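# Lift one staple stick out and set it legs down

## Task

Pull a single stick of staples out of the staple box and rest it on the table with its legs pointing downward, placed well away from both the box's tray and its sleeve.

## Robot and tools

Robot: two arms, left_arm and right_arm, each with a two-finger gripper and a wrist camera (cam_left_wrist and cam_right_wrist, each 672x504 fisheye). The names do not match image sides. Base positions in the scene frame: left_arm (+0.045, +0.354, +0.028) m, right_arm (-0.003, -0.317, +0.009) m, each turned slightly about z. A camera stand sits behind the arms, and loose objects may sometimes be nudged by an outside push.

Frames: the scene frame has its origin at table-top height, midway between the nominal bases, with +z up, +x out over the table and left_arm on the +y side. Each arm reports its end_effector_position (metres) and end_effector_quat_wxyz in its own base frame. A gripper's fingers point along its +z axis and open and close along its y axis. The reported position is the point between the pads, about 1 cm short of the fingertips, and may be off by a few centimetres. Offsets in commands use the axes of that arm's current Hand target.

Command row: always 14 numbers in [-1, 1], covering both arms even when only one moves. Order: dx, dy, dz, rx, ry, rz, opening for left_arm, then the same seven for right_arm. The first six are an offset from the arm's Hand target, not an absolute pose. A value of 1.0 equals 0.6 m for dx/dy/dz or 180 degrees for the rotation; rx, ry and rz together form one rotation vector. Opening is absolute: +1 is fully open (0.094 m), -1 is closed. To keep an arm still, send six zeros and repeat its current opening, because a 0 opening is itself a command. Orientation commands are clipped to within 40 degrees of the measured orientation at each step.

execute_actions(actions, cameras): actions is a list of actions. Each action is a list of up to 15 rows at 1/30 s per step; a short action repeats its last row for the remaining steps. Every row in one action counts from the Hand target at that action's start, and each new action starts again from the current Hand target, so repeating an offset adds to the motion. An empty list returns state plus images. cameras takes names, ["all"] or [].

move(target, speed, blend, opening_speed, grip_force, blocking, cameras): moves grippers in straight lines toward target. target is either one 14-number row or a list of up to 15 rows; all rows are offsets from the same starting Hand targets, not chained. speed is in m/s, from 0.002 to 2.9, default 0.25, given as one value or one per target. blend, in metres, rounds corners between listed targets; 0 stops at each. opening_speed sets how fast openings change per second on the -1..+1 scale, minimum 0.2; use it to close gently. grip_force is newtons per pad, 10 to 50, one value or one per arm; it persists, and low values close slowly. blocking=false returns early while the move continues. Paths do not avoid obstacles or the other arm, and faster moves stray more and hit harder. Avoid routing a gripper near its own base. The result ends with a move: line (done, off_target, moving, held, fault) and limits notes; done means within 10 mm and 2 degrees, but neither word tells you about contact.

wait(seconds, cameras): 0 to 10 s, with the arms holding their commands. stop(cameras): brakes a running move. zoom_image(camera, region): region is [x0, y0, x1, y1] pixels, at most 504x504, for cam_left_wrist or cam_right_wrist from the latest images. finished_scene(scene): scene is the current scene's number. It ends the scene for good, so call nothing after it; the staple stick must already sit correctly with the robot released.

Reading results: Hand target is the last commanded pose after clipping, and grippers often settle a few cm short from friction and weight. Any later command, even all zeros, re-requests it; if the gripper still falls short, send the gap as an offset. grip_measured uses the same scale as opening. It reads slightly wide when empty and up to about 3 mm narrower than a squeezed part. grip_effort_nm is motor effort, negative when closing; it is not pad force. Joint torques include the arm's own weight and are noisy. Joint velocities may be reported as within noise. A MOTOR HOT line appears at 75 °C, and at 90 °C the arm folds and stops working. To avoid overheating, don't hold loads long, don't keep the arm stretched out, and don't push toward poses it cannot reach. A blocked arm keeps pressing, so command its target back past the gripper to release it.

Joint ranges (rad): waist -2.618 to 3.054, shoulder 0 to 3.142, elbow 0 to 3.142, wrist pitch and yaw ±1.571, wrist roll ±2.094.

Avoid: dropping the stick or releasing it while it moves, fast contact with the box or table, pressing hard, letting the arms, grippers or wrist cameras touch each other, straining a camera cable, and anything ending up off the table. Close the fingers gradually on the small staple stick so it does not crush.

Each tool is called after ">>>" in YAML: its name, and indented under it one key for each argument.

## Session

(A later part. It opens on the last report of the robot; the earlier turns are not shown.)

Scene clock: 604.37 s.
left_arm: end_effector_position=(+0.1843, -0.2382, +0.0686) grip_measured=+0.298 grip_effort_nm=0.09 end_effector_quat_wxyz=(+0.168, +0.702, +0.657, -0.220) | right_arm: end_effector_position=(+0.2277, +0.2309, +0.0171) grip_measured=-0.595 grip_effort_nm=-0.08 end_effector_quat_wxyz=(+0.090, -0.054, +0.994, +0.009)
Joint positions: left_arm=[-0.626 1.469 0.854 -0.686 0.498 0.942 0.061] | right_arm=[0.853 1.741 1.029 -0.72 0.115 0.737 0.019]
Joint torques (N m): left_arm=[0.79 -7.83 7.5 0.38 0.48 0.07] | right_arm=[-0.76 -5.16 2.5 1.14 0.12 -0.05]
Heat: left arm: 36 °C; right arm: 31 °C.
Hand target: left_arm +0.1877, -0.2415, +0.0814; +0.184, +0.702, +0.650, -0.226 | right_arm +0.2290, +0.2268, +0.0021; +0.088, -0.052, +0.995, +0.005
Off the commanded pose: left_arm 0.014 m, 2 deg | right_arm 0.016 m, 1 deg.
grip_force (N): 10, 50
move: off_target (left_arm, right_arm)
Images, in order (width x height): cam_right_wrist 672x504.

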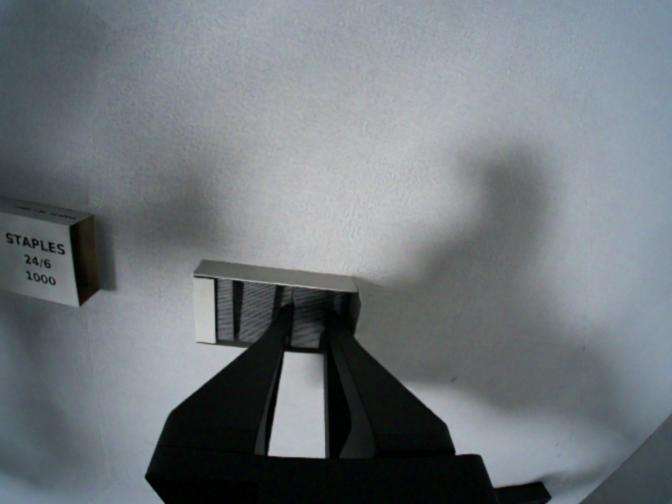

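>>> move:
  target: [0, 0, 0, 0, 0, 0, 0.3, 0, 0, 0, 0, 0, 0, -0.8]
  cameras: ["cam_right_wrist"]
  speed: 0.05
  grip_force: [10, 15]

>>> zoom_image:
  camera: "cam_right_wrist"
  region: [250, 250, 370, 360]

Scene clock: 611.63 s.
left_arm: end_effector_position=(+0.1843, -0.2382, +0.0686) grip_measured=+0.298 grip_effort_nm=0.09 end_effector_quat_wxyz=(+0.168, +0.702, +0.657, -0.220) | right_arm: end_effector_position=(+0.2277, +0.2331, +0.0171) grip_measured=-0.713 grip_effort_nm=-0.36 end_effector_quat_wxyz=(+0.089, -0.054, +0.994, +0.014)
Joint positions: left_arm=[-0.626 1.469 0.854 -0.686 0.498 0.942 0.061] | right_arm=[0.853 1.741 1.029 -0.713 0.107 0.736 0.013]
Joint torques (N m): left_arm=[0.79 -7.82 7.53 0.38 0.48 0.07] | right_arm=[-0.9 -5.12 2.35 1.12 0.17 -0.07]
Heat: left arm: 36 °C; right arm: 30 °C.
Hand target: left_arm +0.1877, -0.2415, +0.0814; +0.184, +0.702, +0.650, -0.226 | right_arm +0.2291, +0.2268, +0.0021; +0.088, -0.052, +0.995, +0.005
Off the commanded pose: left_arm 0.014 m, 2 deg | right_arm 0.016 m, 1 deg.
grip_force (N): 10, 15
move: off_target (left_arm, right_arm)
Images, in order (width x height): cam_right_wrist 672x504.

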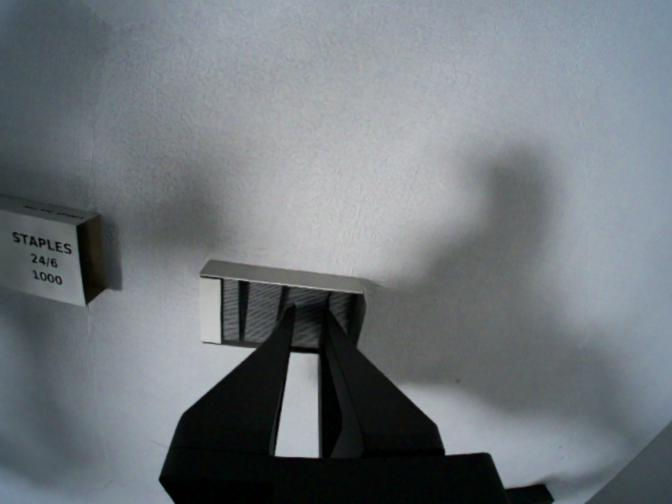

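Scaled by 4.200 from the camera's 672x504 image, which has a finer 960x720 frame.

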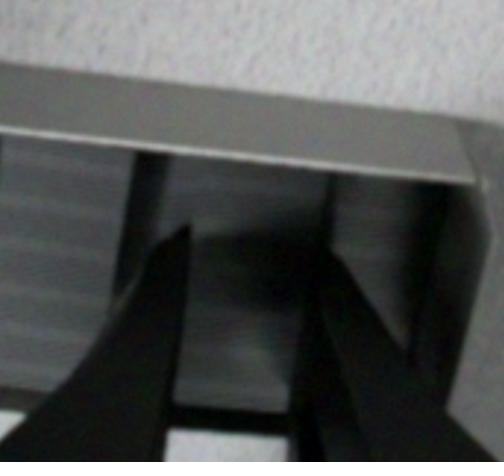

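>>> move:
  target: [0, 0, 0, 0, 0, 0, 0.3, -0.0211, 0, -0.1198, 0, 0, 0, -0.8]
  cameras: ["all"]
  speed: 0.08
  grip_force: [10, 20]

>>> zoom_image:
  camera: "cam_right_wrist"
  region: [220, 230, 380, 370]

Scene clock: 619.27 s.
left_arm: end_effector_position=(+0.1843, -0.2382, +0.0686) grip_measured=+0.298 grip_effort_nm=0.09 end_effector_quat_wxyz=(+0.168, +0.702, +0.657, -0.220) | right_arm: end_effector_position=(+0.2214, +0.2261, +0.0586) grip_measured=-0.718 grip_effort_nm=-0.47 end_effector_quat_wxyz=(+0.068, -0.056, +0.996, -0.007)
Joint positions: left_arm=[-0.626 1.469 0.854 -0.686 0.498 0.942 0.061] | right_arm=[0.853 1.698 1.163 -0.95 0.106 0.736 0.013]
Joint torques (N m): left_arm=[0.76 -7.8 7.49 0.37 0.49 0.07] | right_arm=[-0.84 -9.52 6.72 0.39 0.19 -0.05]
Heat: left arm: 36 °C; right arm: 30 °C.
Hand target: left_arm +0.1877, -0.2415, +0.0814; +0.184, +0.702, +0.650, -0.226 | right_arm +0.2289, +0.2267, +0.0750; +0.087, -0.052, +0.995, +0.005
Off the commanded pose: left_arm 0.014 m, 2 deg | right_arm 0.018 m, 3 deg.
grip_force (N): 10, 20
move: off_target (left_arm, right_arm)

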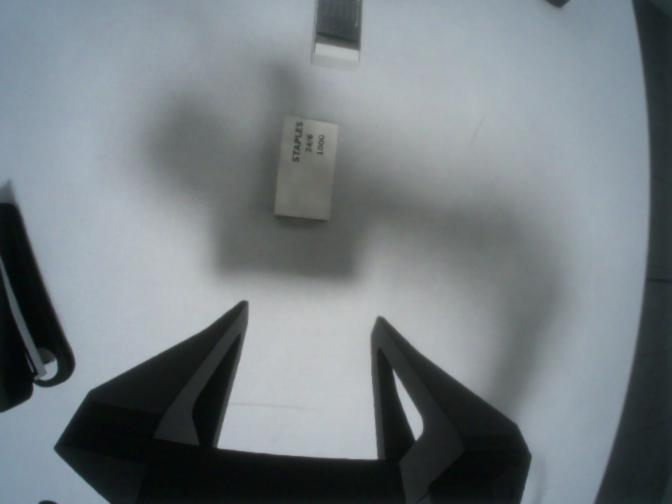

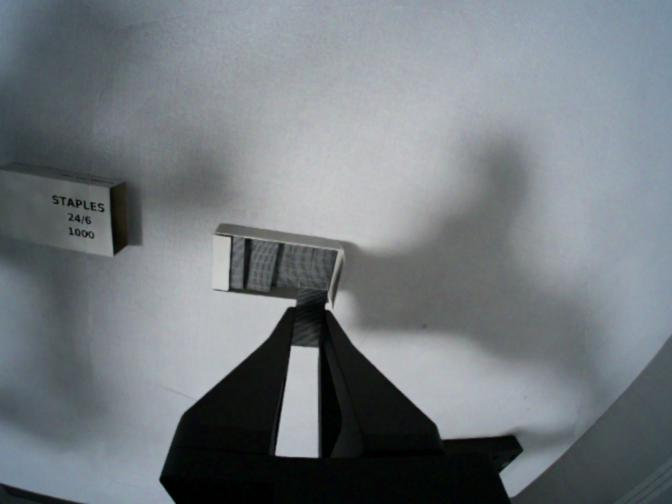

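Scaled by 3.150 from the camera's 672x504 image, which has a finer 960x720 frame.

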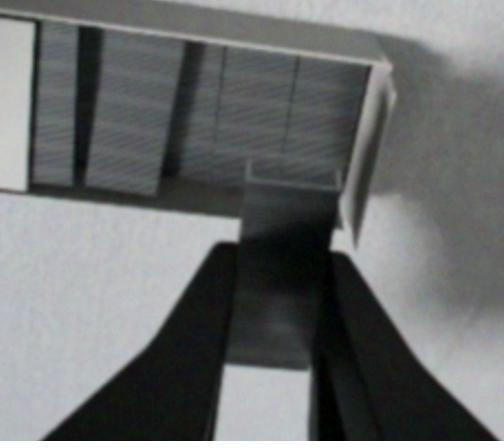

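>>> move:
  target:
    - [0, 0, 0, 0, 0, 0, 0.3, -0.035, -0.188, 0.0062, 0, 0, 0, -0.8]
    - [0, 0, 0, 0, 0, 0, 0.3, -0.0177, -0.188, 0.1047, 0, 0, 0, -0.8]
  cameras: ["cam_right_wrist"]
  speed: [0.12, 0.08]

>>> zoom_image:
  camera: "cam_right_wrist"
  region: [220, 230, 380, 370]

Scene clock: 632.40 s.
left_arm: end_effector_position=(+0.1843, -0.2382, +0.0686) grip_measured=+0.298 grip_effort_nm=0.09 end_effector_quat_wxyz=(+0.168, +0.702, +0.657, -0.220) | right_arm: end_effector_position=(+0.2599, +0.1159, +0.0194) grip_measured=-0.718 grip_effort_nm=-0.47 end_effector_quat_wxyz=(+0.088, -0.051, +0.995, +0.001)
Joint positions: left_arm=[-0.626 1.469 0.854 -0.686 0.498 0.942 0.061] | right_arm=[0.459 1.572 0.852 -0.689 0.068 0.351 0.013]
Joint torques (N m): left_arm=[0.76 -7.84 7.51 0.37 0.48 0.07] | right_arm=[-0.46 -4.36 4.59 0.91 -0.04 -0.04]
Heat: left arm: 36 °C; right arm: 31 °C.
Hand target: left_arm +0.1877, -0.2415, +0.0814; +0.184, +0.702, +0.650, -0.226 | right_arm +0.2621, +0.1170, +0.0151; +0.088, -0.052, +0.995, +0.005
Off the commanded pose: left_arm 0.014 m, 2 deg | right_arm 0.005 m, 0 deg.
grip_force (N): 10, 20
move: off_target (left_arm)
Images, in order (width x height): cam_right_wrist 672x504.

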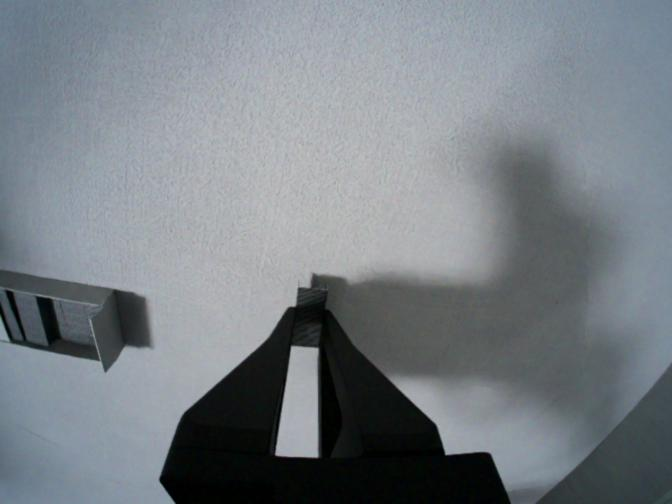

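Scaled by 3.150 from the camera's 672x504 image, which has a finer 960x720 frame.

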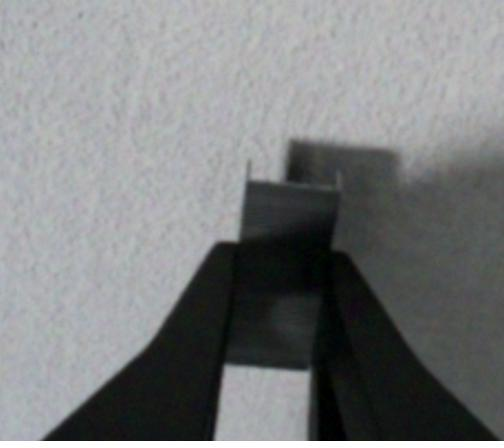

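>>> move:
  target: [0, 0, 0, 0, 0, 0, 0.3, 0.0038, 0, 0.0213, 0, 0, 0, -0.8]
  cameras: ["cam_right_wrist"]
  speed: 0.03

>>> zoom_image:
  camera: "cam_right_wrist"
  region: [220, 230, 380, 370]

Scene clock: 636.30 s.
left_arm: end_effector_position=(+0.1843, -0.2382, +0.0686) grip_measured=+0.298 grip_effort_nm=0.09 end_effector_quat_wxyz=(+0.168, +0.702, +0.657, -0.220) | right_arm: end_effector_position=(+0.2604, +0.1162, +0.0107) grip_measured=-0.718 grip_effort_nm=-0.47 end_effector_quat_wxyz=(+0.089, -0.051, +0.995, +0.001)
Joint positions: left_arm=[-0.626 1.469 0.854 -0.686 0.498 0.942 0.061] | right_arm=[0.459 1.59 0.831 -0.647 0.068 0.351 0.013]
Joint torques (N m): left_arm=[0.77 -7.83 7.5 0.37 0.48 0.07] | right_arm=[-0.59 -3.81 3.77 1.14 -0.01 -0.04]
Heat: left arm: 36 °C; right arm: 31 °C.
Hand target: left_arm +0.1877, -0.2415, +0.0814; +0.184, +0.702, +0.650, -0.226 | right_arm +0.2620, +0.1169, +0.0021; +0.087, -0.052, +0.995, +0.005
Off the commanded pose: left_arm 0.014 m, 2 deg | right_arm 0.009 m, 0 deg.
grip_force (N): 10, 20
move: off_target (left_arm)
Images, in order (width x height): cam_right_wrist 672x504.

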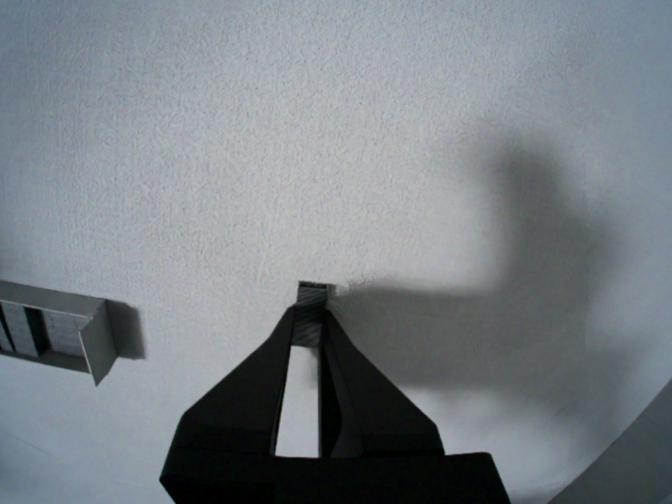

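Scaled by 3.150 from the camera's 672x504 image, which has a finer 960x720 frame.

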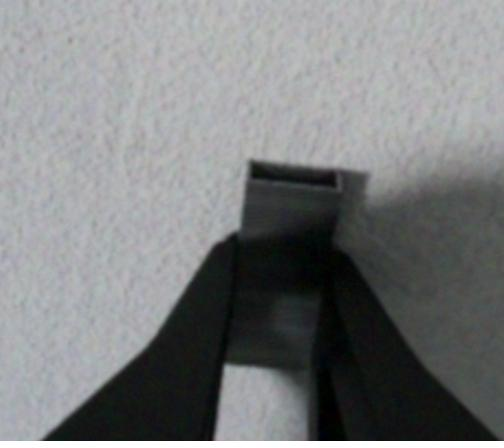

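>>> move:
  target: [0, 0, 0, 0, 0, 0, 0.3, 0.002, 0, 0.0115, 0, 0, 0, -0.8]
  cameras: ["cam_right_wrist"]
  speed: 0.02

>>> zoom_image:
  camera: "cam_right_wrist"
  region: [220, 230, 380, 370]

Scene clock: 639.13 s.
left_arm: end_effector_position=(+0.1843, -0.2382, +0.0686) grip_measured=+0.298 grip_effort_nm=0.09 end_effector_quat_wxyz=(+0.168, +0.702, +0.657, -0.220) | right_arm: end_effector_position=(+0.2603, +0.1161, +0.0100) grip_measured=-0.718 grip_effort_nm=-0.47 end_effector_quat_wxyz=(+0.090, -0.051, +0.995, +0.002)
Joint positions: left_arm=[-0.626 1.469 0.854 -0.686 0.498 0.942 0.061] | right_arm=[0.459 1.59 0.827 -0.642 0.068 0.351 0.013]
Joint torques (N m): left_arm=[0.77 -7.83 7.5 0.38 0.48 0.07] | right_arm=[-0.51 -2.77 2.82 1.37 -0.05 -0.08]
Heat: left arm: 36 °C; right arm: 31 °C.
Hand target: left_arm +0.1877, -0.2415, +0.0814; +0.184, +0.702, +0.650, -0.226 | right_arm +0.2621, +0.1170, -0.0049; +0.088, -0.052, +0.995, +0.005
Off the commanded pose: left_arm 0.014 m, 2 deg | right_arm 0.015 m, 0 deg.
grip_force (N): 10, 20
move: off_target (left_arm, right_arm)
Images, in order (width x height): cam_right_wrist 672x504.

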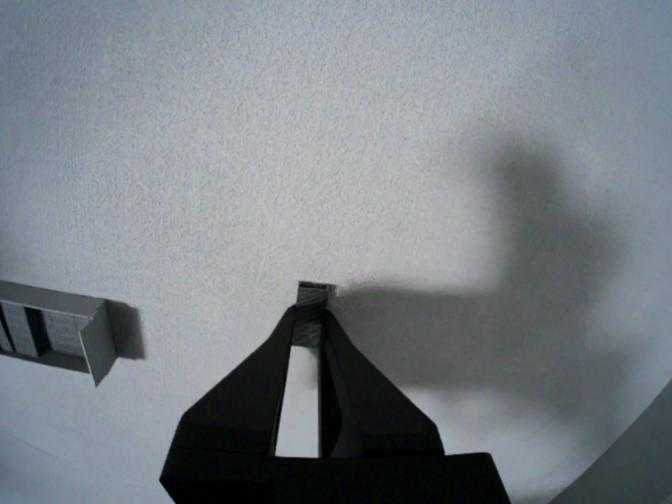

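Scaled by 3.150 from the camera's 672x504 image, which has a finer 960x720 frame.

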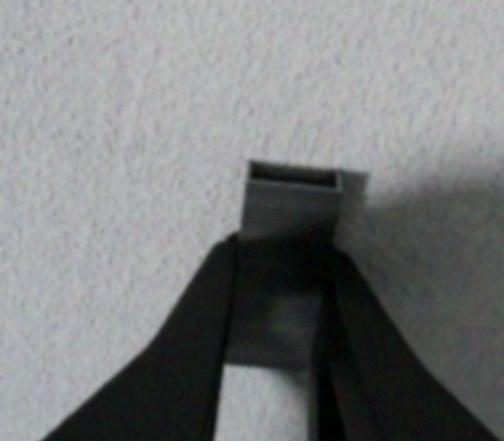

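>>> move:
  target:
    - [0, 0, 0, 0, 0, 0, 0.3, -0.0035, 0, -0.0205, 0, 0, 0, -0.8]
    - [0, 0, 0, 0, 0, 0, 0.3, -0.0035, 0, -0.0205, 0, 0, 0, -0.5]
  cameras: ["cam_right_wrist"]
  speed: 0.03
  opening_speed: 0.3

>>> zoom_image:
  camera: "cam_right_wrist"
  region: [220, 230, 380, 370]

Scene clock: 644.37 s.
left_arm: end_effector_position=(+0.1843, -0.2382, +0.0686) grip_measured=+0.298 grip_effort_nm=0.09 end_effector_quat_wxyz=(+0.168, +0.702, +0.657, -0.220) | right_arm: end_effector_position=(+0.2597, +0.1132, +0.0102) grip_measured=-0.502 grip_effort_nm=0.13 end_effector_quat_wxyz=(+0.088, -0.052, +0.995, -0.006)
Joint positions: left_arm=[-0.626 1.469 0.854 -0.686 0.498 0.942 0.061] | right_arm=[0.459 1.59 0.829 -0.652 0.081 0.349 0.023]
Joint torques (N m): left_arm=[0.79 -7.84 7.49 0.37 0.48 0.06] | right_arm=[-0.5 -4.57 4.98 0.89 -0.15 -0.02]
Heat: left arm: 37 °C; right arm: 31 °C.
Hand target: left_arm +0.1877, -0.2415, +0.0814; +0.184, +0.702, +0.650, -0.226 | right_arm +0.2619, +0.1169, +0.0075; +0.087, -0.052, +0.995, +0.005
Off the commanded pose: left_arm 0.014 m, 2 deg | right_arm 0.005 m, 1 deg.
grip_force (N): 10, 20
move: off_target (left_arm)
Images, in order (width x height): cam_right_wrist 672x504.

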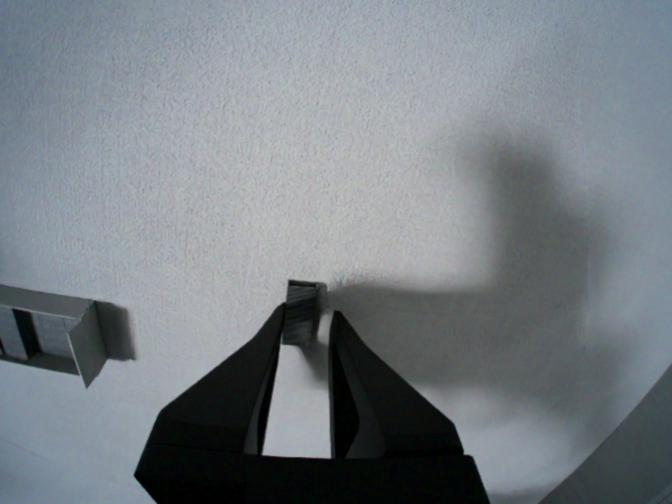

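Scaled by 3.150 from the camera's 672x504 image, which has a finer 960x720 frame.

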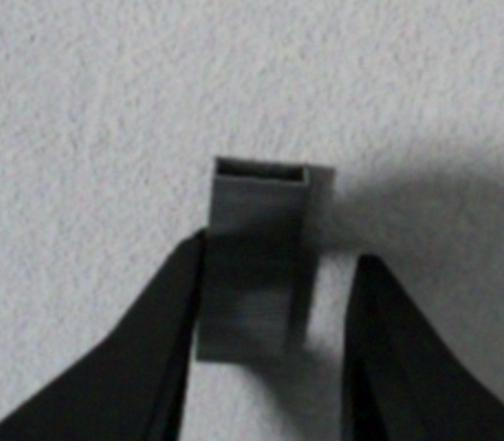

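>>> move:
  target:
    - [0, 0, 0, 0, 0, 0, 0.3, 0, 0, 0, 0, 0, 0, -0.1]
    - [0, 0, 0, 0, 0, 0, 0.3, -0.035, 0, -0.2, 0, 0, 0, -0.1]
  cameras: ["all"]
  speed: 0.1
  opening_speed: 0.5

>>> zoom_image:
  camera: "cam_right_wrist"
  region: [200, 200, 420, 370]

Scene clock: 651.30 s.
left_arm: end_effector_position=(+0.1843, -0.2382, +0.0686) grip_measured=+0.298 grip_effort_nm=0.09 end_effector_quat_wxyz=(+0.168, +0.702, +0.657, -0.220) | right_arm: end_effector_position=(+0.2597, +0.1149, +0.1154) grip_measured=-0.102 grip_effort_nm=0.10 end_effector_quat_wxyz=(+0.071, -0.052, +0.996, -0.007)
Joint positions: left_arm=[-0.626 1.469 0.854 -0.686 0.498 0.942 0.061] | right_arm=[0.456 1.499 1.186 -1.132 0.068 0.348 0.042]
Joint torques (N m): left_arm=[0.76 -7.86 7.51 0.37 0.49 0.06] | right_arm=[-0.43 -7.58 7.19 0.45 -0.01 -0.03]
Heat: left arm: 37 °C; right arm: 31 °C.
Hand target: left_arm +0.1877, -0.2415, +0.0814; +0.184, +0.702, +0.650, -0.226 | right_arm +0.2617, +0.1168, +0.1293; +0.087, -0.052, +0.995, +0.005
Off the commanded pose: left_arm 0.014 m, 2 deg | right_arm 0.014 m, 2 deg.
grip_force (N): 10, 20
move: off_target (left_arm, right_arm)

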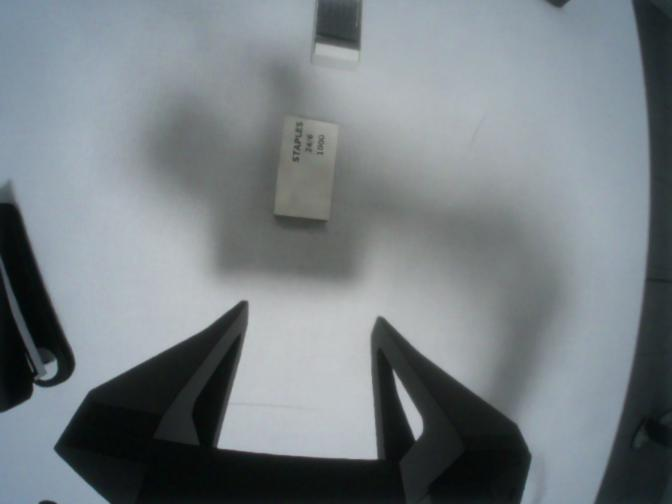

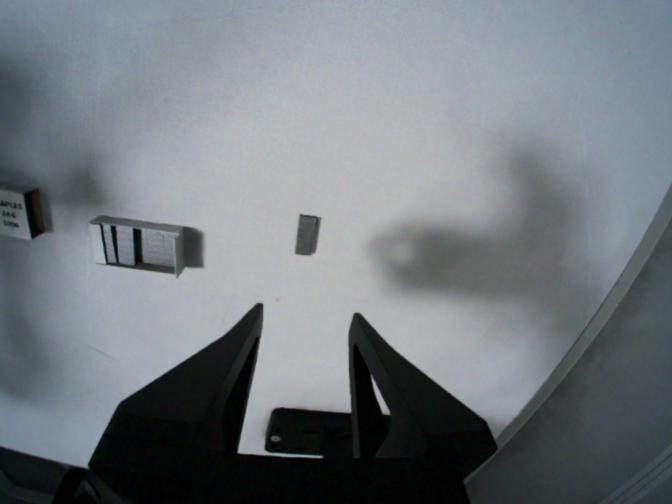

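Scaled by 2.291 from the camera's 672x504 image, which has a finer 960x720 frame.

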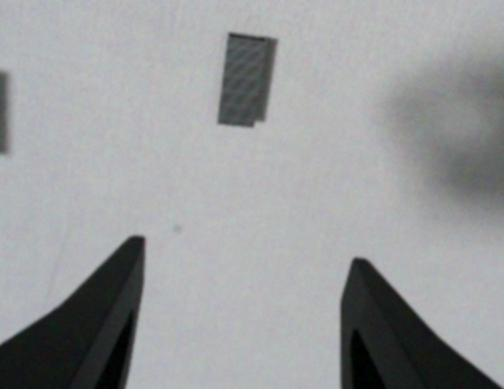

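>>> finished_scene:
  scene: 1

The scene is finished: the task was done.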